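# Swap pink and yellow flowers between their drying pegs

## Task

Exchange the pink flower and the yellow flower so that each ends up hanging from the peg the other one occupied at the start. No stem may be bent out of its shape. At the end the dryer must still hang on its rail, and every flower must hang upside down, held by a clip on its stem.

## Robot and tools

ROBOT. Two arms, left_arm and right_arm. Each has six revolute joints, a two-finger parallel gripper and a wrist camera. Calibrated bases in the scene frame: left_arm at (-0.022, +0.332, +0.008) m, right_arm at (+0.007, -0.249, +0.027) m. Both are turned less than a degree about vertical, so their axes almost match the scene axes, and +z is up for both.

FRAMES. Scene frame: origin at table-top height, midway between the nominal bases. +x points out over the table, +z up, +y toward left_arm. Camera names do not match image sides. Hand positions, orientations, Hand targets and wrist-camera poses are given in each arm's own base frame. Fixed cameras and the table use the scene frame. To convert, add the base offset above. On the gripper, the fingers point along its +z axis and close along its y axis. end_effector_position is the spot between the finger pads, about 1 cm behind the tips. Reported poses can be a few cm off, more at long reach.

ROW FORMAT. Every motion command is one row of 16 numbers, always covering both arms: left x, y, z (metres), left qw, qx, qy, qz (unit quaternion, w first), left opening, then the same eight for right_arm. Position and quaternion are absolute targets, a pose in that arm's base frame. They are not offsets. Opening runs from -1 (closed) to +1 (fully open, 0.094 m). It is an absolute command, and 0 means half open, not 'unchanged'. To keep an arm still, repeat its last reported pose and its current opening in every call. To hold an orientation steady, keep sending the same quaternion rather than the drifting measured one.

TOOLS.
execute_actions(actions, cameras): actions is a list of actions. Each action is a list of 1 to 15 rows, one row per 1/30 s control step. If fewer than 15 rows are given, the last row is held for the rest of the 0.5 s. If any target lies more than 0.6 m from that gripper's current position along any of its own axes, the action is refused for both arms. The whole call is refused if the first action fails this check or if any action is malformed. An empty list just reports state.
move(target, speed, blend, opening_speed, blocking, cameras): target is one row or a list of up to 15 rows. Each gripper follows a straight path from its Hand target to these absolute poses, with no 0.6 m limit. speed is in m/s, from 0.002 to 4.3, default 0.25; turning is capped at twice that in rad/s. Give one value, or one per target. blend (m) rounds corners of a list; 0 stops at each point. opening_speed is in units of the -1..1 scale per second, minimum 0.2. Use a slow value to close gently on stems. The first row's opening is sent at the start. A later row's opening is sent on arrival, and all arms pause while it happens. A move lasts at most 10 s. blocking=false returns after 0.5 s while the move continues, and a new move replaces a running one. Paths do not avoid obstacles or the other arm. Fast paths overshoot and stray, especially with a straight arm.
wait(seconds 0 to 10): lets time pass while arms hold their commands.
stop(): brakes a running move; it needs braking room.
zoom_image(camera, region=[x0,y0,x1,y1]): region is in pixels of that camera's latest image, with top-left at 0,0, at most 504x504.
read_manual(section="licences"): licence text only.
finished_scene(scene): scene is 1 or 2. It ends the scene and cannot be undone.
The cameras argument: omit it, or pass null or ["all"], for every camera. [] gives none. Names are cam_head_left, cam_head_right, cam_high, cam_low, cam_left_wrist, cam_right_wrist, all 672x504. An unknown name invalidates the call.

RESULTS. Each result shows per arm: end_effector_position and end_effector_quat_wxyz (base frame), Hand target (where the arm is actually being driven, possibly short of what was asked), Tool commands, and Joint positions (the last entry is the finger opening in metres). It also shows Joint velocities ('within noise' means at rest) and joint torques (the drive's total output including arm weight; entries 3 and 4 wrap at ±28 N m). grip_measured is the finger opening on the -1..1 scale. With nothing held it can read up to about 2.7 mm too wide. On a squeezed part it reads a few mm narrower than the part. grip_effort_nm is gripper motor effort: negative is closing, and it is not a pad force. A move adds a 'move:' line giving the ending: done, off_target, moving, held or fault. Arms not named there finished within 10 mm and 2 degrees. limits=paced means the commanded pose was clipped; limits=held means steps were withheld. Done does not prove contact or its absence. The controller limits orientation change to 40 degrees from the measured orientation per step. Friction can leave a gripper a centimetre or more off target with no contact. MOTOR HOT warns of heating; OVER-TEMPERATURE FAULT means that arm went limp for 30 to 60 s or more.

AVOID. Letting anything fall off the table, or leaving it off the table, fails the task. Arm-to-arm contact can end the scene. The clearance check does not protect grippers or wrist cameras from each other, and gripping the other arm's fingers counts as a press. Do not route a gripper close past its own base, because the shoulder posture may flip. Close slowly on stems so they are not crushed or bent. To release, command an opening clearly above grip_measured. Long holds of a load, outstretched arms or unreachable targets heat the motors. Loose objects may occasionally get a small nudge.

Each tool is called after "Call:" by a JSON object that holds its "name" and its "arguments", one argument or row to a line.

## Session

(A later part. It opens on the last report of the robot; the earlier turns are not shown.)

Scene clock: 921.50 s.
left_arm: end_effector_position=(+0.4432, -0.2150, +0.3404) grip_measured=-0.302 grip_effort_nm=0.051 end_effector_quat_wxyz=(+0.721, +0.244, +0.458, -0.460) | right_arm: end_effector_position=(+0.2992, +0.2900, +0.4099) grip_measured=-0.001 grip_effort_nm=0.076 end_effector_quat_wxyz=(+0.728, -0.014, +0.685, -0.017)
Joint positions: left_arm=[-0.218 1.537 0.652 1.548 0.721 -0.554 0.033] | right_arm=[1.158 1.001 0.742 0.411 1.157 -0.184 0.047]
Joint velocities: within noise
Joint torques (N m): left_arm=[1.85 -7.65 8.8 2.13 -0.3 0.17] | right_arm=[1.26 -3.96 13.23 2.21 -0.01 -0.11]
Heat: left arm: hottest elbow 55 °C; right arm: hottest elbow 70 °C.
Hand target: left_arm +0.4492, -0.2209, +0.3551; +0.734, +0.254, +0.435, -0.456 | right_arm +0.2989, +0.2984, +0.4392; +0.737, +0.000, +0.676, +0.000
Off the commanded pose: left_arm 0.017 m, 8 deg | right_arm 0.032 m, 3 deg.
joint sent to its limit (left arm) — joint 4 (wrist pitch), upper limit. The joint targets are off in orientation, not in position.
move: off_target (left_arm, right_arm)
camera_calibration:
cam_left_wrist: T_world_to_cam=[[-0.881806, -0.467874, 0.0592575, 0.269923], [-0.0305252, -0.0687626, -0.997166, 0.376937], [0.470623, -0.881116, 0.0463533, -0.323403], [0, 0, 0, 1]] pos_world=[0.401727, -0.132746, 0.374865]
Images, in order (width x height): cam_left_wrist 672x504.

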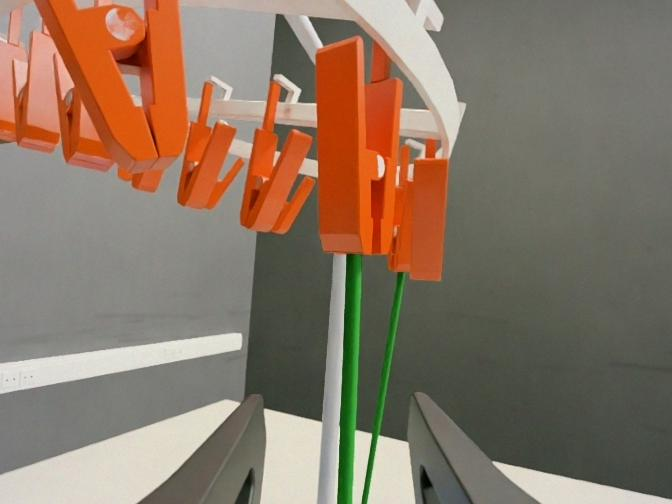

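Call:
{"name": "move", "arguments": {
  "target": [0.467,-0.267,0.359,0.7446,0.2523,0.396,-0.4744,-0.3,0.30,0.30,0.44,0.7373,0.0,0.6756,0.0,0.0],
  "speed": 0.07,
  "cameras": ["cam_left_wrist","cam_right_wrist"]
}}

Scene clock: 925.90 s.
left_arm: end_effector_position=(+0.4611, -0.2602, +0.3445) grip_measured=-0.302 grip_effort_nm=0.051 end_effector_quat_wxyz=(+0.727, +0.246, +0.437, -0.470) | right_arm: end_effector_position=(+0.2992, +0.2900, +0.4100) grip_measured=-0.001 grip_effort_nm=0.071 end_effector_quat_wxyz=(+0.728, -0.014, +0.685, -0.017)
Joint positions: left_arm=[-0.315 1.621 0.748 1.548 0.649 -0.512 0.033] | right_arm=[1.158 1.001 0.742 0.411 1.157 -0.184 0.047]
Joint velocities: within noise
Joint torques (N m): left_arm=[1.79 -8.76 8.83 2.13 -0.3 0.18] | right_arm=[1.38 -4.07 13.15 2.19 0 -0.11]
Heat: left arm: hottest elbow 55 °C; right arm: hottest elbow 69 °C.
Hand target: left_arm +0.4662, -0.2668, +0.3589; +0.739, +0.254, +0.413, -0.467 | right_arm +0.2989, +0.2984, +0.4393; +0.737, +0.000, +0.676, +0.000
Off the commanded pose: left_arm 0.017 m, 5 deg | right_arm 0.032 m, 3 deg.
joint sent to its limit (left arm) — joint 4 (wrist pitch), upper limit. The joint targets still meet the commanded pose.
move: off_target (left_arm, right_arm)
camera_calibration:
cam_left_wrist: T_world_to_cam=[[-0.892893, -0.448179, 0.0433324, 0.280113], [0.000377954, -0.0969828, -0.995286, 0.356081], [0.450269, -0.888668, 0.0867647, -0.37822], [0, 0, 0, 1]] pos_world=[0.420277, -0.176037, 0.375081]
cam_right_wrist: T_world_to_cam=[[-0.000689713, -0.998569, 0.0534699, 0.266827], [-0.359332, -0.0496512, -0.931888, 0.545101], [0.93321, -0.0198562, -0.358783, -0.0394807], [0, 0, 0, 1]] pos_world=[0.2329, 0.292726, 0.479541]
Images, in order (width x height): cam_left_wrist 672x504, cam_right_wrist 672x504.

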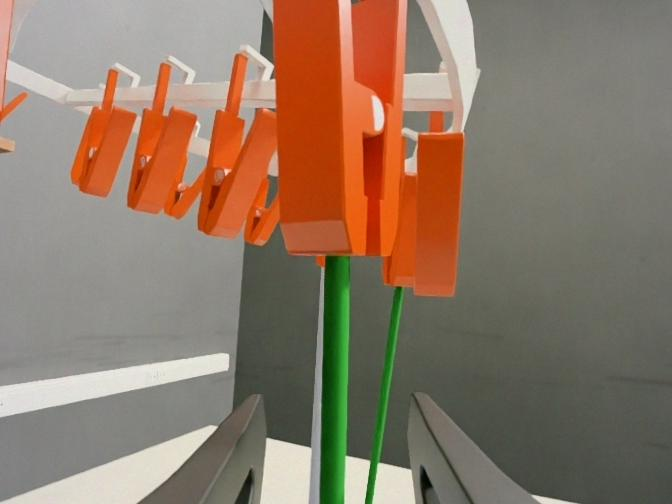

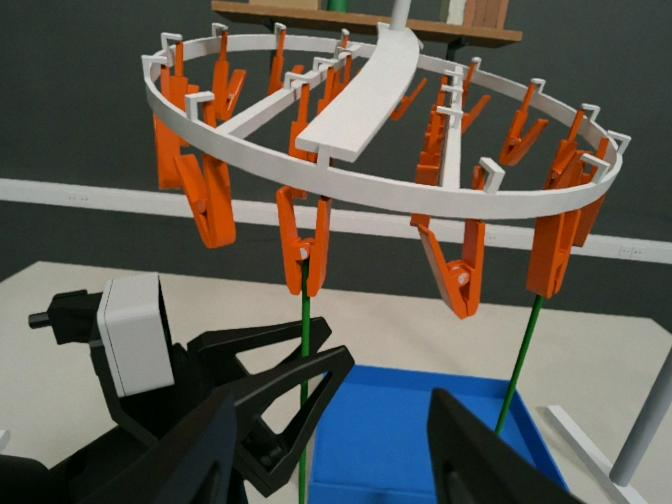

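Call:
{"name": "move", "arguments": {
  "target": [0.467,-0.267,0.338,0.7446,0.2523,0.396,-0.4744,-0.3,0.30,0.30,0.44,0.7373,0.0,0.6756,0.0,0.0],
  "speed": 0.07,
  "cameras": ["cam_left_wrist"]
}}

Scene clock: 929.80 s.
left_arm: end_effector_position=(+0.4656, -0.2616, +0.3337) grip_measured=-0.302 grip_effort_nm=0.056 end_effector_quat_wxyz=(+0.728, +0.249, +0.442, -0.461) | right_arm: end_effector_position=(+0.2992, +0.2900, +0.4100) grip_measured=-0.001 grip_effort_nm=0.066 end_effector_quat_wxyz=(+0.728, -0.014, +0.685, -0.017)
Joint positions: left_arm=[-0.315 1.643 0.749 1.548 0.649 -0.485 0.033] | right_arm=[1.158 1.001 0.742 0.411 1.157 -0.184 0.047]
Joint velocities: within noise
Joint torques (N m): left_arm=[1.9 -9.05 7.05 2.13 -0.13 0.19] | right_arm=[1.49 -3.96 13.24 2.19 -0.01 -0.11]
Heat: left arm: hottest elbow 55 °C; right arm: hottest elbow 69 °C.
Hand target: left_arm +0.4668, -0.2671, +0.3383; +0.734, +0.257, +0.429, -0.459 | right_arm +0.2989, +0.2985, +0.4392; +0.737, +0.000, +0.676, +0.000
Off the commanded pose: left_arm 0.007 m, 6 deg | right_arm 0.032 m, 3 deg.
joint sent to its limit (left arm) — joint 4 (wrist pitch), upper limit. The joint targets are off in orientation, not in position.
move: off_target (left_arm, right_arm)
camera_calibration:
cam_left_wrist: T_world_to_cam=[[-0.886846, -0.460688, 0.0356381, 0.280435], [0.00143532, -0.0798742, -0.996804, 0.349761], [0.462062, -0.883961, 0.0714973, -0.379738], [0, 0, 0, 1]] pos_world=[0.423663, -0.178543, 0.365799]
Images, in order (width x height): cam_left_wrist 672x504.

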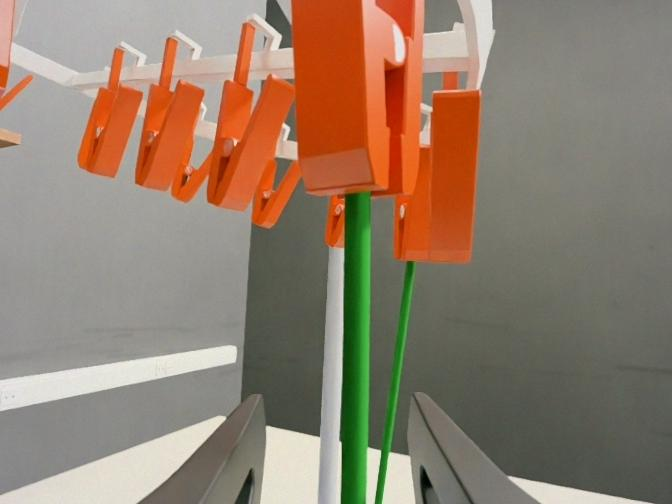

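Call:
{"name": "move", "arguments": {
  "target": [0.4625,-0.271,0.338,0.7446,0.2523,0.396,-0.4744,-0.3,0.30,0.30,0.44,0.7373,0.0,0.6756,0.0,0.0],
  "speed": 0.07,
  "cameras": ["cam_left_wrist"]
}}

Scene clock: 932.00 s.
left_arm: end_effector_position=(+0.4638, -0.2654, +0.3340) grip_measured=-0.302 grip_effort_nm=0.051 end_effector_quat_wxyz=(+0.729, +0.251, +0.440, -0.461) | right_arm: end_effector_position=(+0.2992, +0.2900, +0.4100) grip_measured=-0.001 grip_effort_nm=0.061 end_effector_quat_wxyz=(+0.728, -0.014, +0.685, -0.017)
Joint positions: left_arm=[-0.324 1.643 0.749 1.548 0.644 -0.477 0.033] | right_arm=[1.158 1.001 0.742 0.411 1.157 -0.184 0.047]
Joint velocities: within noise
Joint torques (N m): left_arm=[1.79 -9.47 6.53 2.14 -0.29 0.18] | right_arm=[1.26 -4.13 13.2 2.21 0 -0.1]
Heat: left arm: hottest elbow 54 °C; right arm: hottest elbow 68 °C.
Hand target: left_arm +0.4625, -0.2710, +0.3384; +0.734, +0.257, +0.428, -0.460 | right_arm +0.2989, +0.2985, +0.4392; +0.737, +0.000, +0.676, +0.000
Off the commanded pose: left_arm 0.007 m, 6 deg | right_arm 0.032 m, 3 deg.
joint sent to its limit (left arm) — joint 4 (wrist pitch), upper limit. The joint targets are off in orientation, not in position.
move: off_target (left_arm, right_arm)
camera_calibration:
cam_left_wrist: T_world_to_cam=[[-0.887781, -0.459245, 0.0306366, 0.279488], [0.00661467, -0.0792864, -0.99683, 0.347584], [0.460219, -0.884764, 0.0734267, -0.382308], [0, 0, 0, 1]] pos_world=[0.42177, -0.18234, 0.365991]
Images, in order (width x height): cam_left_wrist 672x504.

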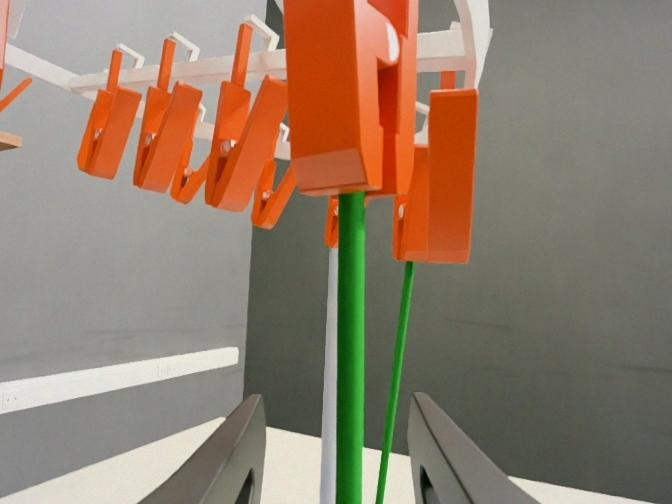

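Call:
{"name": "move", "arguments": {
  "target": [0.457,-0.274,0.338,0.7446,0.2523,0.396,-0.4744,-0.3,0.30,0.30,0.44,0.7373,0.0,0.6756,0.0,0.0],
  "speed": 0.07,
  "cameras": ["cam_left_wrist"]
}}

Call:
{"name": "move", "arguments": {
  "target": [0.457,-0.274,0.338,0.7446,0.2523,0.396,-0.4744,-0.96,0.30,0.30,0.44,0.7373,0.0,0.6756,0.0,0.0],
  "opening_speed": 0.4,
  "cameras": ["cam_left_wrist","cam_right_wrist"]
}}

Scene clock: 934.53 s.
left_arm: end_effector_position=(+0.4618, -0.2697, +0.3345) grip_measured=-0.302 grip_effort_nm=0.051 end_effector_quat_wxyz=(+0.729, +0.252, +0.438, -0.461) | right_arm: end_effector_position=(+0.2992, +0.2900, +0.4100) grip_measured=-0.001 grip_effort_nm=0.071 end_effector_quat_wxyz=(+0.728, -0.014, +0.685, -0.017)
Joint positions: left_arm=[-0.335 1.643 0.749 1.548 0.636 -0.47 0.033] | right_arm=[1.158 1.001 0.742 0.411 1.157 -0.184 0.047]
Joint velocities: within noise
Joint torques (N m): left_arm=[1.73 -10.17 5.74 2.14 -0.29 0.19] | right_arm=[1.26 -4.01 13.18 2.15 -0.02 -0.11]
Heat: left arm: hottest elbow 54 °C; right arm: hottest elbow 68 °C.
Hand target: left_arm +0.4570, -0.2741, +0.3384; +0.735, +0.257, +0.427, -0.460 | right_arm +0.2989, +0.2985, +0.4392; +0.737, +0.000, +0.676, +0.000
Off the commanded pose: left_arm 0.007 m, 5 deg | right_arm 0.032 m, 3 deg.
joint sent to its limit (left arm) — joint 4 (wrist pitch), upper limit. The joint targets are off in orientation, not in position.
move: off_target (left_arm, right_arm)
camera_calibration:
cam_left_wrist: T_world_to_cam=[[-0.888445, -0.458139, 0.0278397, 0.277337], [0.0104709, -0.0808701, -0.99667, 0.34549], [0.458865, -0.885194, 0.0766458, -0.385721], [0, 0, 0, 1]] pos_world=[0.419775, -0.18644, 0.366183]
Images, in order (width x height): cam_left_wrist 672x504.

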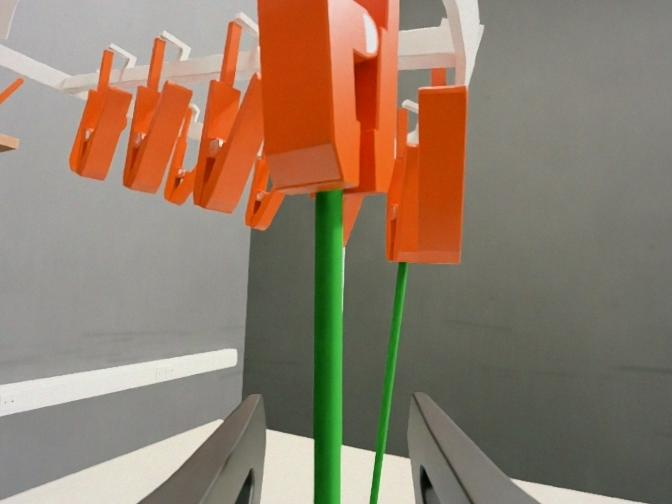

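Scene clock: 936.50 s.
left_arm: end_effector_position=(+0.4617, -0.2698, +0.3346) grip_measured=-0.952 grip_effort_nm=-0.437 end_effector_quat_wxyz=(+0.730, +0.252, +0.438, -0.461) | right_arm: end_effector_position=(+0.2992, +0.2900, +0.4100) grip_measured=-0.001 grip_effort_nm=0.071 end_effector_quat_wxyz=(+0.728, -0.014, +0.685, -0.017)
Joint positions: left_arm=[-0.336 1.643 0.749 1.548 0.636 -0.469 0.002] | right_arm=[1.158 1.001 0.742 0.411 1.157 -0.184 0.047]
Joint velocities: within noise
Joint torques (N m): left_arm=[1.73 -10.05 5.74 2.15 -0.27 0.16] | right_arm=[1.32 -3.84 13.2 2.18 0 -0.11]
Heat: left arm: hottest elbow 54 °C; right arm: hottest elbow 68 °C.
Hand target: left_arm +0.4570, -0.2742, +0.3384; +0.734, +0.257, +0.427, -0.460 | right_arm +0.2989, +0.2985, +0.4392; +0.737, +0.000, +0.676, +0.000
Off the commanded pose: left_arm 0.007 m, 5 deg | right_arm 0.032 m, 3 deg.
joint sent to its limit (left arm) — joint 4 (wrist pitch), upper limit. The joint targets are off in orientation, not in position.
move: off_target (left_arm, right_arm)
camera_calibration:
cam_left_wrist: T_world_to_cam=[[-0.888227, -0.458613, 0.0269452, 0.277304], [0.0113983, -0.0806344, -0.996679, 0.345132], [0.459263, -0.88497, 0.0768491, -0.386053], [0, 0, 0, 1]] pos_world=[0.419675, -0.18664, 0.366182]
cam_right_wrist: T_world_to_cam=[[-0.000689713, -0.998569, 0.0534699, 0.266827], [-0.359332, -0.0496512, -0.931888, 0.545101], [0.93321, -0.0198562, -0.358783, -0.0394807], [0, 0, 0, 1]] pos_world=[0.2329, 0.292726, 0.479541]
Images, in order (width x height): cam_left_wrist 672x504, cam_right_wrist 672x504.

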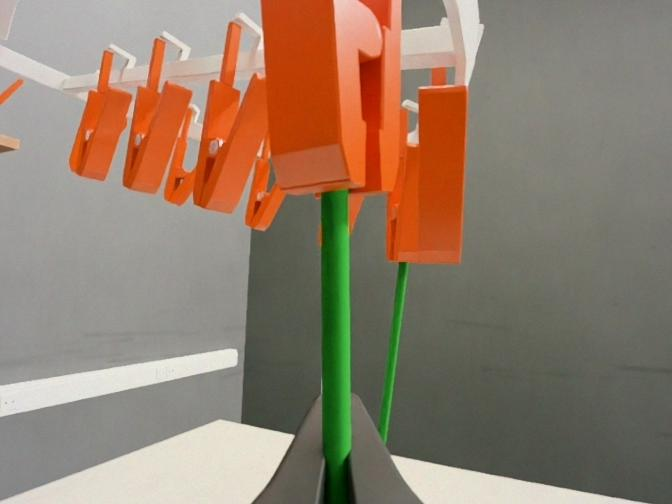

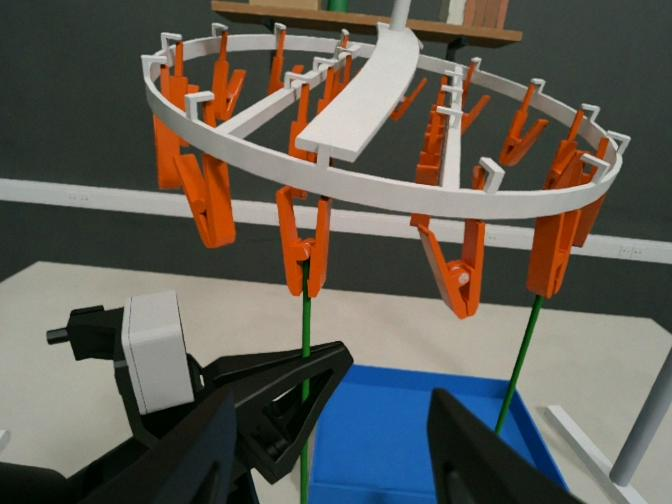

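Call:
{"name": "move", "arguments": {
  "target": [0.457,-0.274,0.338,0.7446,0.2523,0.396,-0.4744,-0.96,0.372,0.313,0.452,0.7373,0.0,0.6756,0.0,0.0],
  "speed": 0.1,
  "cameras": ["cam_right_wrist"]
}}

Scene clock: 941.10 s.
left_arm: end_effector_position=(+0.4617, -0.2698, +0.3346) grip_measured=-0.952 grip_effort_nm=-0.447 end_effector_quat_wxyz=(+0.730, +0.252, +0.438, -0.461) | right_arm: end_effector_position=(+0.3636, +0.3084, +0.4253) grip_measured=-0.001 grip_effort_nm=0.066 end_effector_quat_wxyz=(+0.730, -0.021, +0.683, -0.015)
Joint positions: left_arm=[-0.336 1.643 0.749 1.548 0.636 -0.469 0.002] | right_arm=[1.012 1.122 0.867 0.377 0.999 -0.154 0.047]
Joint velocities: within noise
Joint torques (N m): left_arm=[1.67 -10.05 5.72 2.13 -0.27 0.16] | right_arm=[-0.09 -6.36 13.24 1.32 -0.14 0.19]
Heat: left arm: hottest elbow 53 °C; right arm: hottest elbow 67 °C.
Hand target: left_arm +0.4570, -0.2741, +0.3384; +0.735, +0.257, +0.427, -0.460 | right_arm +0.3707, +0.3117, +0.4513; +0.738, +0.000, +0.675, +0.000
Off the commanded pose: left_arm 0.007 m, 5 deg | right_arm 0.028 m, 3 deg.
joint sent to its limit (left arm) — joint 4 (wrist pitch), upper limit. The joint targets are off in orientation, not in position.
move: off_target (left_arm, right_arm)
camera_calibration:
cam_right_wrist: T_world_to_cam=[[0.0116929, -0.998144, 0.0597598, 0.277032], [-0.353941, -0.0600262, -0.933339, 0.585356], [0.935195, -0.010238, -0.353986, -0.0995209], [0, 0, 0, 1]] pos_world=[0.297014, 0.310636, 0.494552]
Images, in order (width x height): cam_right_wrist 672x504.

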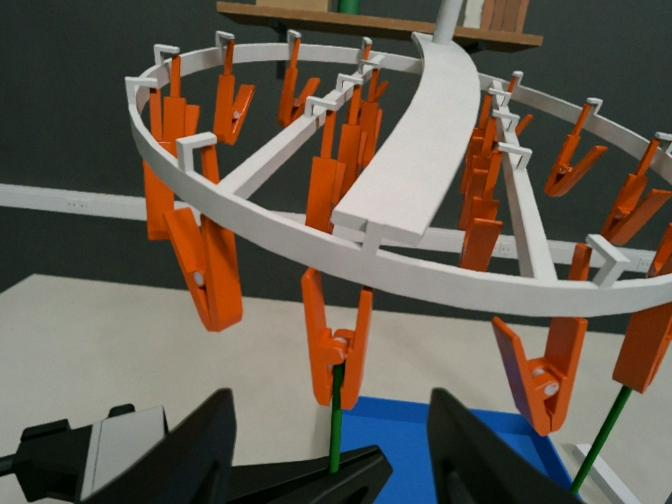

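Call:
{"name": "move", "arguments": {
  "target": [0.457,-0.274,0.338,0.7446,0.2523,0.396,-0.4744,-0.96,0.442,0.311,0.448,0.7373,0.0,0.6756,0.0,0.0],
  "speed": 0.07,
  "cameras": ["cam_right_wrist"]
}}

Scene clock: 944.67 s.
left_arm: end_effector_position=(+0.4617, -0.2698, +0.3346) grip_measured=-0.952 grip_effort_nm=-0.442 end_effector_quat_wxyz=(+0.730, +0.252, +0.438, -0.461) | right_arm: end_effector_position=(+0.4318, +0.3075, +0.4178) grip_measured=-0.001 grip_effort_nm=0.066 end_effector_quat_wxyz=(+0.727, -0.021, +0.686, -0.015)
Joint positions: left_arm=[-0.336 1.643 0.749 1.548 0.636 -0.468 0.002] | right_arm=[0.867 1.235 0.947 0.375 0.854 -0.117 0.047]
Joint velocities: within noise
Joint torques (N m): left_arm=[1.73 -10.11 5.72 2.13 -0.27 0.16] | right_arm=[-0.15 -8.82 13.5 1.55 -0.1 0.17]
Heat: left arm: hottest elbow 53 °C; right arm: hottest elbow 68 °C.
Hand target: left_arm +0.4570, -0.2742, +0.3384; +0.735, +0.257, +0.427, -0.460 | right_arm +0.4402, +0.3097, +0.4474; +0.738, +0.000, +0.675, +0.000
Off the commanded pose: left_arm 0.007 m, 5 deg | right_arm 0.032 m, 3 deg.
joint sent to its limit (left arm) — joint 4 (wrist pitch), upper limit. The joint targets are off in orientation, not in position.
move: off_target (left_arm, right_arm)
camera_calibration:
cam_right_wrist: T_world_to_cam=[[0.0130107, -0.998068, 0.0607489, 0.274755], [-0.362716, -0.0613268, -0.92988, 0.605135], [0.931809, -0.00993617, -0.362813, -0.160869], [0, 0, 0, 1]] pos_world=[0.365816, 0.309737, 0.487646]
Images, in order (width x height): cam_right_wrist 672x504.

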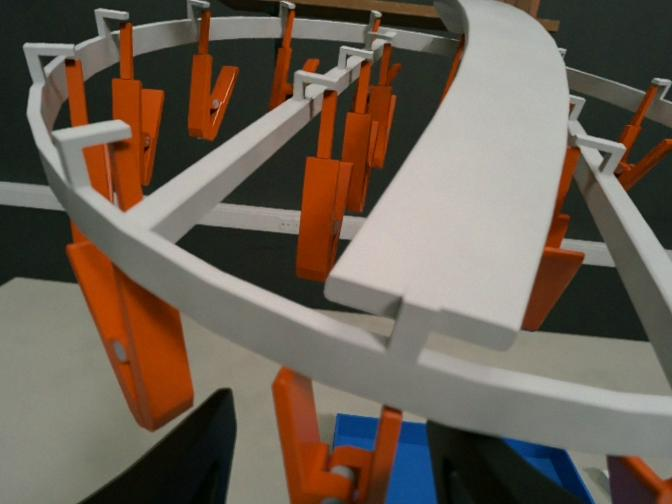

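Call:
{"name": "move", "arguments": {
  "target": [
    [0.457,-0.274,0.338,0.7446,0.2523,0.396,-0.4744,-0.96,0.446,0.308,0.45,0.7373,0.0,0.6756,0.0,0.0],
    [0.457,-0.274,0.338,0.7446,0.2523,0.396,-0.4744,-0.96,0.446,0.308,0.45,0.7373,0.0,0.6756,0.0,-0.62]
  ],
  "speed": 0.05,
  "opening_speed": 0.3,
  "cameras": ["cam_right_wrist","cam_left_wrist"]
}}

Scene clock: 950.13 s.
left_arm: end_effector_position=(+0.4617, -0.2696, +0.3350) grip_measured=-0.952 grip_effort_nm=-0.447 end_effector_quat_wxyz=(+0.730, +0.252, +0.437, -0.460) | right_arm: end_effector_position=(+0.4358, +0.3056, +0.4213) grip_measured=-0.542 grip_effort_nm=-0.994 end_effector_quat_wxyz=(+0.727, -0.021, +0.686, -0.013)
Joint positions: left_arm=[-0.336 1.643 0.749 1.55 0.635 -0.468 0.002] | right_arm=[0.856 1.235 0.956 0.366 0.841 -0.113 0.022]
Joint velocities: within noise
Joint torques (N m): left_arm=[1.67 -10.11 5.72 2.07 -0.22 0.16] | right_arm=[-0.32 -8.53 13.37 1.51 -0.11 0.16]
Heat: left arm: hottest elbow 52 °C; right arm: hottest elbow 69 °C.
Hand target: left_arm +0.4570, -0.2741, +0.3385; +0.735, +0.257, +0.427, -0.460 | right_arm +0.4444, +0.3068, +0.4495; +0.738, +0.000, +0.675, +0.000
Off the commanded pose: left_arm 0.007 m, 5 deg | right_arm 0.031 m, 3 deg.
joint sent to its limit (left arm) — joint 4 (wrist pitch), upper limit. The joint targets are off in orientation, not in position.
move: off_target (left_arm, right_arm); target 2's new opening was sent with right_arm's hand 0.035 m and 4 deg from that target
camera_calibration:
cam_left_wrist: T_world_to_cam=[[-0.88773, -0.459655, 0.0255492, 0.277232], [0.0135601, -0.0815816, -0.996574, 0.344225], [0.460165, -0.884342, 0.0786553, -0.386679], [0, 0, 0, 1]] pos_world=[0.419376, -0.186443, 0.366377]
cam_right_wrist: T_world_to_cam=[[0.0146823, -0.998268, 0.0569694, 0.273596], [-0.361638, -0.0584201, -0.930487, 0.608672], [0.932203, -0.00694057, -0.361869, -0.164789], [0, 0, 0, 1]] pos_world=[0.369718, 0.307537, 0.491143]
Images, in order (width x height): cam_left_wrist 672x504, cam_right_wrist 672x504.

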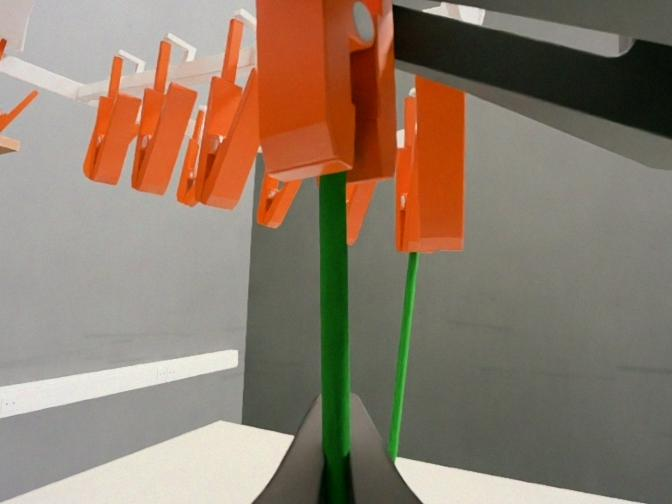

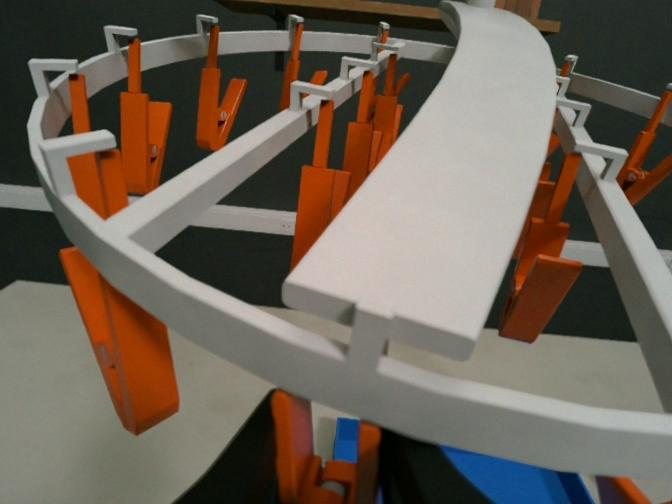

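Call:
{"name": "move", "arguments": {
  "target": [0.457,-0.272,0.302,0.7446,0.2523,0.396,-0.4744,-0.96,0.446,0.308,0.45,0.7373,0.0,0.6756,0.0,-0.62],
  "speed": 0.06,
  "cameras": ["cam_left_wrist","cam_right_wrist"]
}}

Scene clock: 954.37 s.
left_arm: end_effector_position=(+0.4584, -0.2698, +0.3053) grip_measured=-0.952 grip_effort_nm=-0.442 end_effector_quat_wxyz=(+0.721, +0.259, +0.459, -0.450) | right_arm: end_effector_position=(+0.4358, +0.3056, +0.4213) grip_measured=-0.544 grip_effort_nm=-1.038 end_effector_quat_wxyz=(+0.727, -0.021, +0.686, -0.013)
Joint positions: left_arm=[-0.336 1.669 0.709 1.55 0.644 -0.427 0.002] | right_arm=[0.856 1.235 0.956 0.366 0.841 -0.113 0.021]
Joint velocities: within noise
Joint torques (N m): left_arm=[2.2 -9.17 5.29 2.17 -0.05 0.19] | right_arm=[-0.32 -8.59 13.37 1.54 -0.1 0.17]
Heat: left arm: hottest elbow 52 °C; right arm: hottest elbow 68 °C.
Hand target: left_arm +0.4570, -0.2722, +0.3024; +0.723, +0.264, +0.455, -0.448 | right_arm +0.4444, +0.3068, +0.4495; +0.738, +0.000, +0.675, +0.000
Off the commanded pose: left_arm 0.004 m, 8 deg | right_arm 0.031 m, 3 deg.
joint sent to its limit (left arm) — joint 4 (wrist pitch), upper limit. The joint targets are off in orientation, not in position.
move: off_target (left_arm, right_arm)
camera_calibration:
cam_left_wrist: T_world_to_cam=[[-0.881346, -0.471523, 0.0299288, 0.267551], [-0.0138726, -0.0374921, -0.999201, 0.339995], [0.472268, -0.881057, 0.0265023, -0.371858], [0, 0, 0, 1]] pos_world=[0.416138, -0.188724, 0.341571]
cam_right_wrist: T_world_to_cam=[[0.0146823, -0.998268, 0.0569694, 0.273596], [-0.361638, -0.0584201, -0.930487, 0.608672], [0.932203, -0.00694057, -0.361869, -0.164789], [0, 0, 0, 1]] pos_world=[0.369718, 0.307537, 0.491143]
Images, in order (width x height): cam_left_wrist 672x504, cam_right_wrist 672x504.

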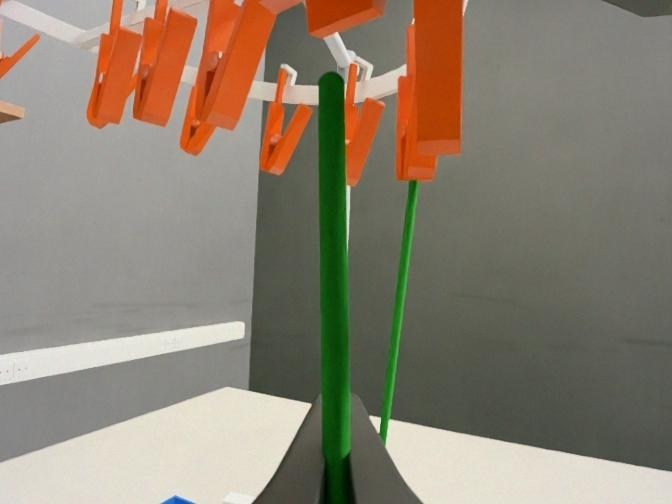

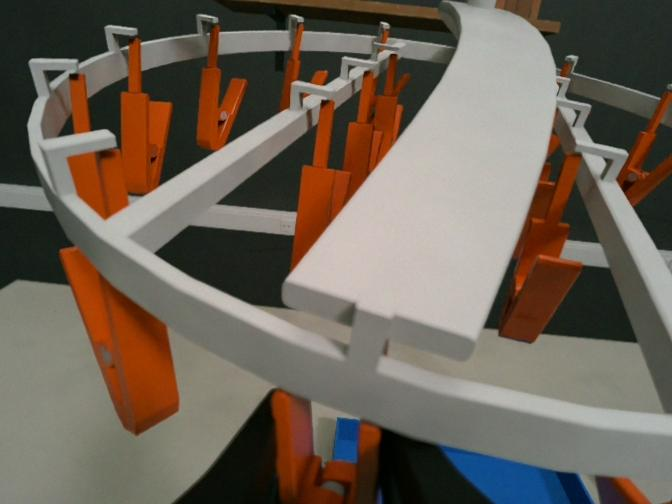

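Call:
{"name": "move", "arguments": {
  "target": [0.415,-0.175,0.30,0.7446,0.2523,0.396,-0.4744,-0.96,0.446,0.308,0.45,0.7373,0.0,0.6756,0.0,-0.62],
  "speed": 0.1,
  "cameras": ["cam_left_wrist"]
}}

Call:
{"name": "move", "arguments": {
  "target": [0.415,-0.175,0.30,0.7446,0.2523,0.396,-0.4744,-0.96,0.446,0.308,0.45,0.7373,0.0,0.6756,0.0,0.0],
  "opening_speed": 0.3,
  "cameras": []
}}

Call:
{"name": "move", "arguments": {
  "target": [
    [0.415,-0.175,0.30,0.7446,0.2523,0.396,-0.4744,-0.96,0.36,0.308,0.45,0.7373,0.0,0.6756,0.0,0.0],
    [0.415,-0.175,0.30,0.7446,0.2523,0.396,-0.4744,-0.96,0.34,0.36,0.44,0.7373,0.0,0.6756,0.0,0.0]
  ],
  "speed": 0.1,
  "cameras": ["cam_left_wrist","cam_right_wrist","cam_head_left"]
}}

Scene clock: 963.50 s.
left_arm: end_effector_position=(+0.4185, -0.1800, +0.2907) grip_measured=-0.952 grip_effort_nm=-0.442 end_effector_quat_wxyz=(+0.704, +0.262, +0.504, -0.428) | right_arm: end_effector_position=(+0.4358, +0.3056, +0.4213) grip_measured=-0.544 grip_effort_nm=-1.033 end_effector_quat_wxyz=(+0.727, -0.021, +0.686, -0.013)
Joint positions: left_arm=[-0.125 1.514 0.514 1.55 0.821 -0.489 0.002] | right_arm=[0.856 1.235 0.956 0.366 0.841 -0.113 0.021]
Joint velocities: within noise
Joint torques (N m): left_arm=[3.25 -8.88 4.93 2.15 -0.09 -0.08] | right_arm=[-0.26 -8.53 13.33 1.57 -0.1 0.17]
Heat: left arm: hottest elbow 51 °C; right arm: hottest elbow 67 °C.
Hand target: left_arm +0.4151, -0.1755, +0.3003; +0.712, +0.263, +0.494, -0.425 | right_arm +0.4444, +0.3068, +0.4495; +0.738, +0.000, +0.675, +0.000
Off the commanded pose: left_arm 0.011 m, 14 deg | right_arm 0.031 m, 3 deg.
joint sent to its limit (left arm) — joint 4 (wrist pitch), upper limit. The joint targets are off in orientation, not in position.
move: off_target (left_arm, right_arm)
camera_calibration:
cam_left_wrist: T_world_to_cam=[[-0.860978, -0.506006, 0.0517207, 0.254073], [-0.0800977, 0.0344632, -0.996191, 0.36807], [0.502297, -0.861841, -0.0702019, -0.254466], [0, 0, 0, 1]] pos_world=[0.376051, -0.103432, 0.335663]
Images, in order (width x height): cam_left_wrist 672x504.

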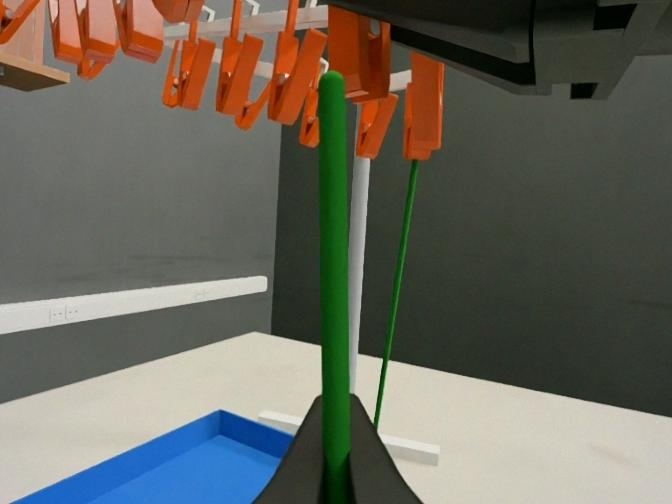

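Scene clock: 965.87 s.
left_arm: end_effector_position=(+0.4185, -0.1800, +0.2907) grip_measured=-0.952 grip_effort_nm=-0.442 end_effector_quat_wxyz=(+0.703, +0.261, +0.504, -0.428) | right_arm: end_effector_position=(+0.4360, +0.3052, +0.4213) grip_measured=-0.002 grip_effort_nm=0.071 end_effector_quat_wxyz=(+0.727, -0.020, +0.686, -0.013)
Joint positions: left_arm=[-0.125 1.514 0.514 1.55 0.821 -0.49 0.002] | right_arm=[0.855 1.235 0.956 0.366 0.841 -0.113 0.047]
Joint velocities: within noise
Joint torques (N m): left_arm=[3.25 -8.94 4.9 2.14 -0.11 -0.05] | right_arm=[-0.44 -8.76 13.35 1.59 -0.09 0.18]
Heat: left arm: hottest elbow 51 °C; right arm: hottest elbow 67 °C.
Hand target: left_arm +0.4151, -0.1755, +0.3003; +0.712, +0.263, +0.494, -0.425 | right_arm +0.4444, +0.3068, +0.4495; +0.738, +0.000, +0.675, +0.000
Off the commanded pose: left_arm 0.011 m, 14 deg | right_arm 0.030 m, 3 deg.
joint sent to its limit (left arm) — joint 4 (wrist pitch), upper limit. The joint targets are off in orientation, not in position.
move: off_target (left_arm, right_arm)
No camera images: "cameras" was empty.

Scene clock: 968.33 s.
left_arm: end_effector_position=(+0.4185, -0.1800, +0.2907) grip_measured=-0.952 grip_effort_nm=-0.442 end_effector_quat_wxyz=(+0.703, +0.261, +0.504, -0.428) | right_arm: end_effector_position=(+0.3405, +0.3536, +0.4217) grip_measured=-0.001 grip_effort_nm=0.071 end_effector_quat_wxyz=(+0.730, -0.008, +0.683, -0.010)
Joint positions: left_arm=[-0.125 1.514 0.514 1.55 0.821 -0.491 0.002] | right_arm=[1.126 1.214 0.921 0.449 1.123 -0.166 0.047]
Joint velocities: within noise
Joint torques (N m): left_arm=[3.25 -8.88 4.9 2.15 -0.11 -0.05] | right_arm=[1.2 -8.59 11.23 2.22 0.01 -0.14]
Heat: left arm: hottest elbow 51 °C; right arm: hottest elbow 67 °C.
Hand target: left_arm +0.4151, -0.1755, +0.3003; +0.712, +0.263, +0.494, -0.425 | right_arm +0.3396, +0.3594, +0.4398; +0.737, +0.000, +0.676, +0.000
Off the commanded pose: left_arm 0.011 m, 14 deg | right_arm 0.019 m, 2 deg.
joint sent to its limit (left arm) — joint 4 (wrist pitch), upper limit. The joint targets are off in orientation, not in position.
move: off_target (left_arm, right_arm)
camera_calibration:
cam_left_wrist: T_world_to_cam=[[-0.861212, -0.505426, 0.0534613, 0.253774], [-0.08153, 0.033559, -0.996106, 0.368493], [0.501663, -0.862217, -0.0701088, -0.254262], [0, 0, 0, 1]] pos_world=[0.37615, -0.103331, 0.335665]
cam_right_wrist: T_world_to_cam=[[0.00171109, -0.999423, 0.0339197, 0.3374], [-0.353372, -0.0323356, -0.934924, 0.567199], [0.935481, -0.0103865, -0.353224, -0.0790471], [0, 0, 0, 1]] pos_world=[0.273802, 0.354725, 0.490922]
Images, in order (width x height): cam_head_left 672x504, cam_left_wrist 672x504, cam_right_wrist 672x504.

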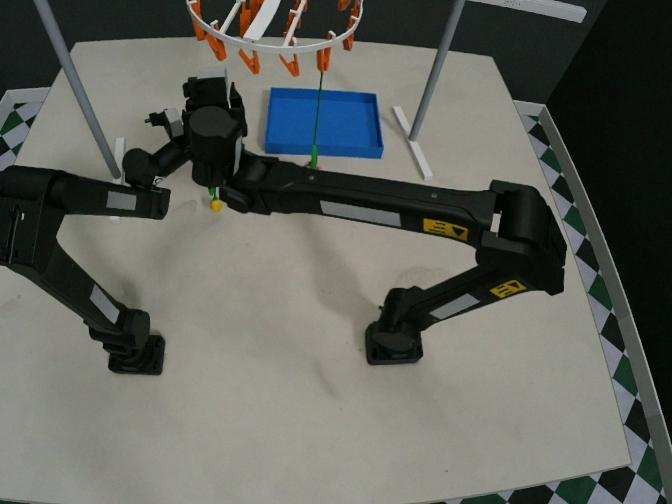

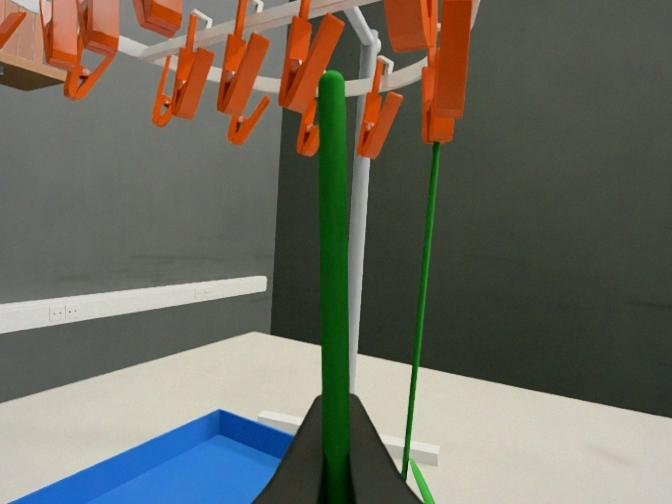

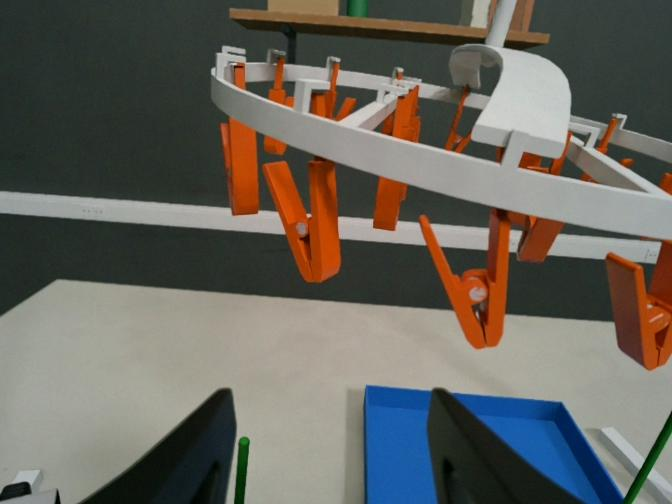

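Call:
{"name": "move", "arguments": {
  "target": [0.40,-0.10,0.28,0.7446,0.2523,0.396,-0.4744,-0.96,0.40,0.372,0.438,0.6782,0.1557,0.7023,-0.1503,0.0],
  "speed": 0.1,
  "cameras": ["cam_left_wrist","cam_right_wrist"]
}}

Scene clock: 977.90 s.
left_arm: end_effector_position=(+0.4035, -0.1044, +0.2721) grip_measured=-0.952 grip_effort_nm=-0.442 end_effector_quat_wxyz=(+0.689, +0.254, +0.547, -0.401) | right_arm: end_effector_position=(+0.3913, +0.3672, +0.4173) grip_measured=-0.001 grip_effort_nm=0.071 end_effector_quat_wxyz=(+0.685, +0.130, +0.698, -0.167)
Joint positions: left_arm=[0.103 1.459 0.436 1.55 1 -0.549 0.002] | right_arm=[1.08 1.469 1.238 0.126 1.502 0.05 0.047]
Joint velocities: within noise
Joint torques (N m): left_arm=[3.37 -7.94 4.71 2.1 -0.12 -0.06] | right_arm=[-0.26 -12.81 13.03 1.11 0.19 0.19]
Heat: left arm: hottest elbow 50 °C; right arm: hottest elbow 67 °C.
Hand target: left_arm +0.4001, -0.1005, +0.2804; +0.697, +0.257, +0.540, -0.396 | right_arm +0.3991, +0.3708, +0.4375; +0.689, +0.152, +0.692, -0.152
Off the commanded pose: left_arm 0.010 m, 20 deg | right_arm 0.023 m, 4 deg.
joint sent to its limit (left arm) — joint 4 (wrist pitch), upper limit. The joint targets are off in orientation, not in position.
move: off_target (left_arm, right_arm)
camera_calibration:
cam_left_wrist: T_world_to_cam=[[-0.826937, -0.556859, 0.0779991, 0.254253], [-0.152262, 0.088225, -0.984395, 0.377176], [0.541287, -0.825908, -0.157745, -0.171212], [0, 0, 0, 1]] pos_world=[0.360355, -0.0330984, 0.324451]
cam_right_wrist: T_world_to_cam=[[-0.40335, -0.912815, 0.0638565, 0.465261], [-0.409725, 0.117767, -0.904575, 0.535675], [0.818189, -0.391024, -0.421505, 0.0862554], [0, 0, 0, 1]] pos_world=[0.336569, 0.395341, 0.491205]
Images, in order (width x height): cam_left_wrist 672x504, cam_right_wrist 672x504.

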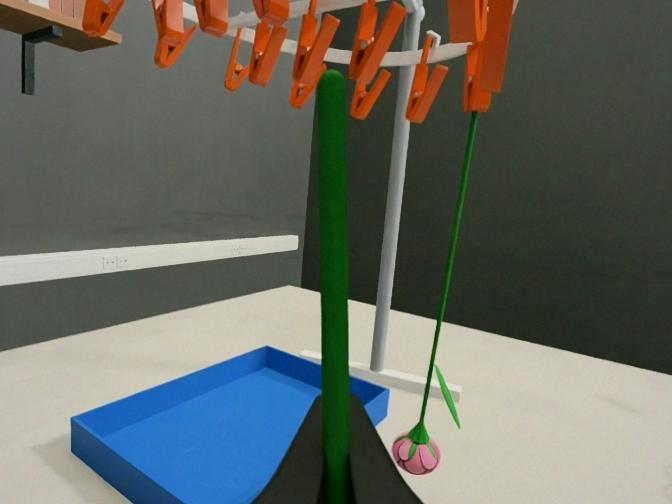

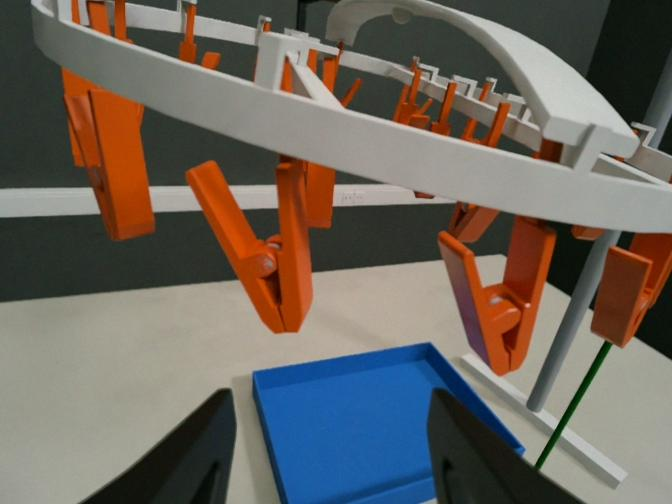

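Call:
{"name": "zoom_image", "arguments": {
  "camera": "cam_right_wrist",
  "region": [160, 120, 360, 340]
}}

Scaled by 2.291 from the camera's 672x504 image, which has a finer 960x720 frame.

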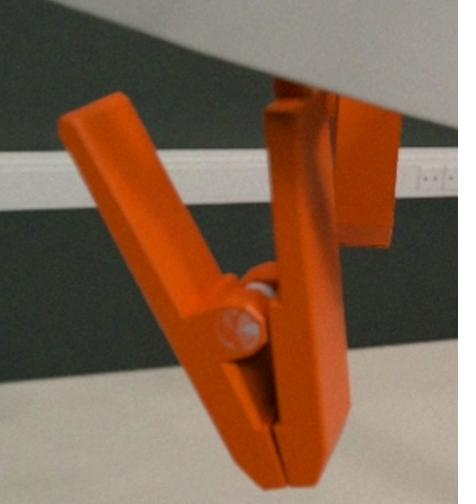

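Call:
{"name": "move", "arguments": {
  "target": [0.40,-0.10,0.28,0.7446,0.2523,0.396,-0.4744,-0.96,0.408,0.391,0.472,0.6872,0.1666,0.6872,-0.1666,0.0],
  "speed": 0.1,
  "cameras": ["cam_right_wrist"]
}}

Scene clock: 996.50 s.
left_arm: end_effector_position=(+0.4034, -0.1044, +0.2720) grip_measured=-0.952 grip_effort_nm=-0.447 end_effector_quat_wxyz=(+0.689, +0.253, +0.548, -0.402) | right_arm: end_effector_position=(+0.4011, +0.3848, +0.4534) grip_measured=-0.001 grip_effort_nm=0.056 end_effector_quat_wxyz=(+0.686, +0.157, +0.690, -0.170)
Joint positions: left_arm=[0.103 1.459 0.436 1.55 1 -0.549 0.002] | right_arm=[1.08 1.525 1.378 0.12 1.547 0.008 0.047]
Joint velocities: within noise
Joint torques (N m): left_arm=[3.43 -7.94 4.71 2.09 -0.13 -0.05] | right_arm=[0.26 -13.86 13.19 1.13 0.15 -0.11]
Heat: left arm: hottest elbow 49 °C; right arm: hottest elbow 68 °C.
Hand target: left_arm +0.4001, -0.1005, +0.2802; +0.697, +0.256, +0.540, -0.396 | right_arm +0.4072, +0.3899, +0.4716; +0.687, +0.167, +0.687, -0.166
Off the commanded pose: left_arm 0.010 m, 20 deg | right_arm 0.021 m, 1 deg.
joint sent to its limit (left arm) — joint 4 (wrist pitch), upper limit. The joint targets are off in orientation, not in position.
move: off_target (left_arm, right_arm)
camera_calibration:
cam_right_wrist: T_world_to_cam=[[-0.445141, -0.895012, 0.0283245, 0.508985], [-0.384118, 0.16228, -0.908911, 0.544944], [0.80889, -0.415473, -0.416028, 0.111], [0, 0, 0, 1]] pos_world=[0.346106, 0.413232, 0.527068]
Images, in order (width x height): cam_right_wrist 672x504.

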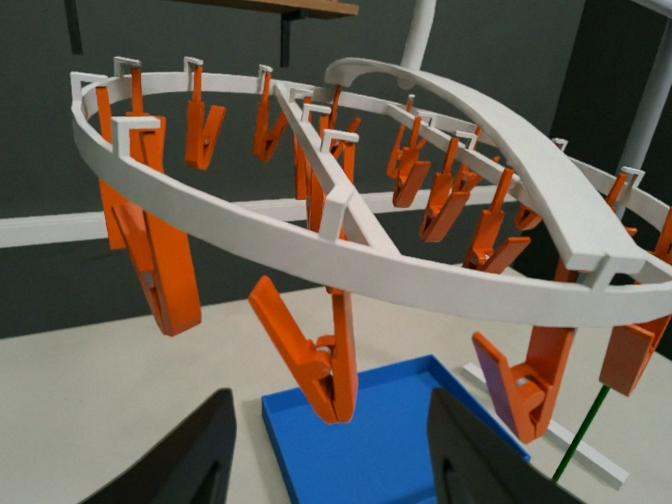

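Call:
{"name": "move", "arguments": {
  "target": [0.40,-0.10,0.28,0.7446,0.2523,0.396,-0.4744,-0.96,0.449,0.374,0.476,0.683,0.183,0.683,-0.183,0.0],
  "speed": 0.06,
  "cameras": ["cam_right_wrist"]
}}

Scene clock: 1001.63 s.
left_arm: end_effector_position=(+0.4034, -0.1044, +0.2721) grip_measured=-0.952 grip_effort_nm=-0.447 end_effector_quat_wxyz=(+0.689, +0.253, +0.548, -0.402) | right_arm: end_effector_position=(+0.4393, +0.3700, +0.4569) grip_measured=-0.001 grip_effort_nm=0.071 end_effector_quat_wxyz=(+0.682, +0.173, +0.686, -0.187)
Joint positions: left_arm=[0.103 1.459 0.436 1.55 1 -0.55 0.002] | right_arm=[1.004 1.562 1.427 0.12 1.519 -0.007 0.047]
Joint velocities: within noise
Joint torques (N m): left_arm=[3.43 -7.88 4.71 2.1 -0.13 -0.04] | right_arm=[-0.38 -14.8 13.3 1.2 -0.06 -0.11]
Heat: left arm: hottest elbow 49 °C; right arm: hottest elbow 68 °C.
Hand target: left_arm +0.4001, -0.1005, +0.2803; +0.697, +0.256, +0.540, -0.396 | right_arm +0.4479, +0.3729, +0.4756; +0.684, +0.183, +0.683, -0.183
Off the commanded pose: left_arm 0.010 m, 20 deg | right_arm 0.022 m, 1 deg.
joint sent to its limit (left arm) — joint 4 (wrist pitch), upper limit. The joint targets are off in orientation, not in position.
move: off_target (left_arm, right_arm)
camera_calibration:
cam_right_wrist: T_world_to_cam=[[-0.487278, -0.872725, 0.0301799, 0.522161], [-0.376894, 0.179008, -0.908794, 0.555777], [0.787725, -0.45421, -0.416151, 0.099103], [0, 0, 0, 1]] pos_world=[0.385841, 0.401229, 0.53057]
Images, in order (width x height): cam_right_wrist 672x504.

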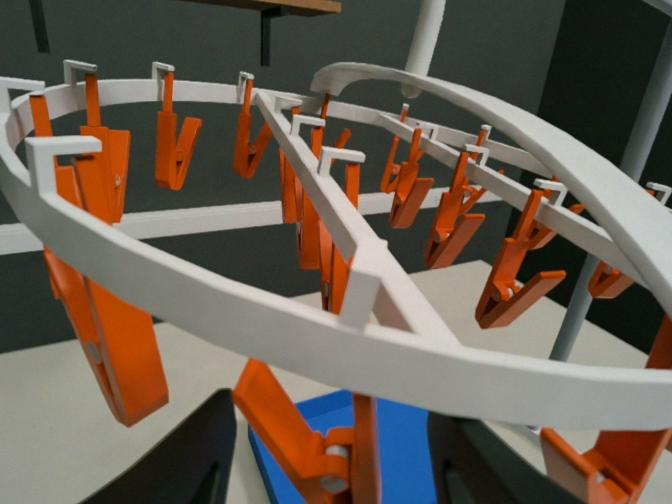

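Call:
{"name": "move", "arguments": {
  "target": [
    [0.40,-0.10,0.28,0.7446,0.2523,0.396,-0.4744,-0.96,0.456,0.371,0.478,0.683,0.183,0.683,-0.183,0.0],
    [0.40,-0.10,0.28,0.7446,0.2523,0.396,-0.4744,-0.96,0.456,0.371,0.478,0.683,0.183,0.683,-0.183,-0.62]
  ],
  "speed": 0.05,
  "opening_speed": 0.3,
  "cameras": ["cam_right_wrist","cam_left_wrist"]
}}

Scene clock: 1010.17 s.
left_arm: end_effector_position=(+0.4034, -0.1044, +0.2721) grip_measured=-0.952 grip_effort_nm=-0.447 end_effector_quat_wxyz=(+0.689, +0.253, +0.548, -0.402) | right_arm: end_effector_position=(+0.4465, +0.3675, +0.4589) grip_measured=-0.573 grip_effort_nm=-0.989 end_effector_quat_wxyz=(+0.682, +0.173, +0.686, -0.187)
Joint positions: left_arm=[0.103 1.459 0.436 1.55 1 -0.55 0.002] | right_arm=[0.991 1.566 1.436 0.12 1.505 -0.01 0.02]
Joint velocities: within noise
Joint torques (N m): left_arm=[3.31 -7.94 4.71 2.1 -0.13 -0.04] | right_arm=[-0.15 -14.92 13.29 1.07 -0.04 -0.11]
Heat: left arm: hottest elbow 48 °C; right arm: hottest elbow 69 °C.
Hand target: left_arm +0.4001, -0.1005, +0.2803; +0.697, +0.256, +0.540, -0.396 | right_arm +0.4550, +0.3701, +0.4775; +0.684, +0.183, +0.682, -0.183
Off the commanded pose: left_arm 0.010 m, 20 deg | right_arm 0.022 m, 1 deg.
joint sent to its limit (left arm) — joint 4 (wrist pitch), upper limit. The joint targets are off in orientation, not in position.
move: off_target (left_arm, right_arm); target 2's new opening was sent with right_arm's hand 0.022 m and 1 deg from that target
camera_calibration:
cam_left_wrist: T_world_to_cam=[[-0.827051, -0.556527, 0.0791452, 0.253851], [-0.153125, 0.0875757, -0.984319, 0.377427], [0.540869, -0.826201, -0.157648, -0.171048], [0, 0, 0, 1]] pos_world=[0.360255, -0.0330981, 0.324452]
cam_right_wrist: T_world_to_cam=[[-0.487057, -0.872887, 0.0290601, 0.523827], [-0.376338, 0.179732, -0.908882, 0.56033], [0.788128, -0.453614, -0.41604, 0.0925812], [0, 0, 0, 1]] pos_world=[0.393041, 0.398528, 0.532569]
Images, in order (width x height): cam_left_wrist 672x504, cam_right_wrist 672x504.

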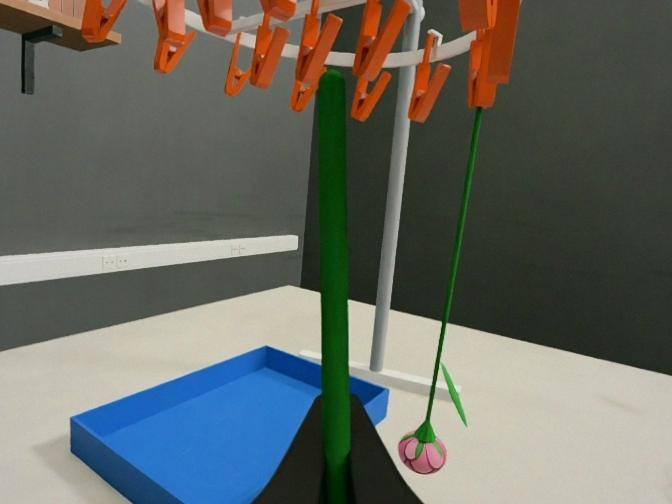

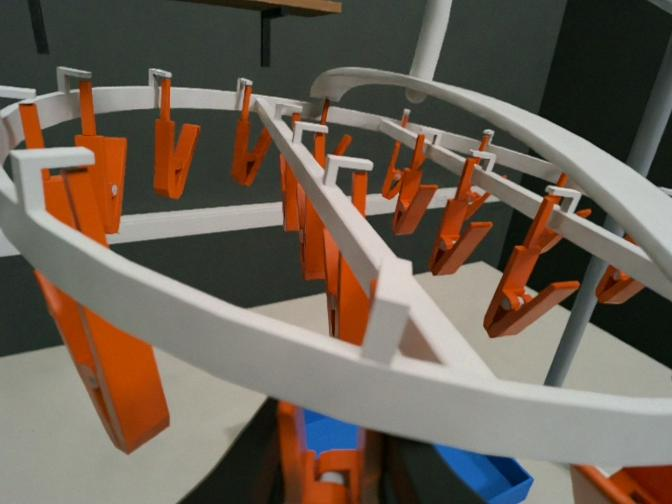

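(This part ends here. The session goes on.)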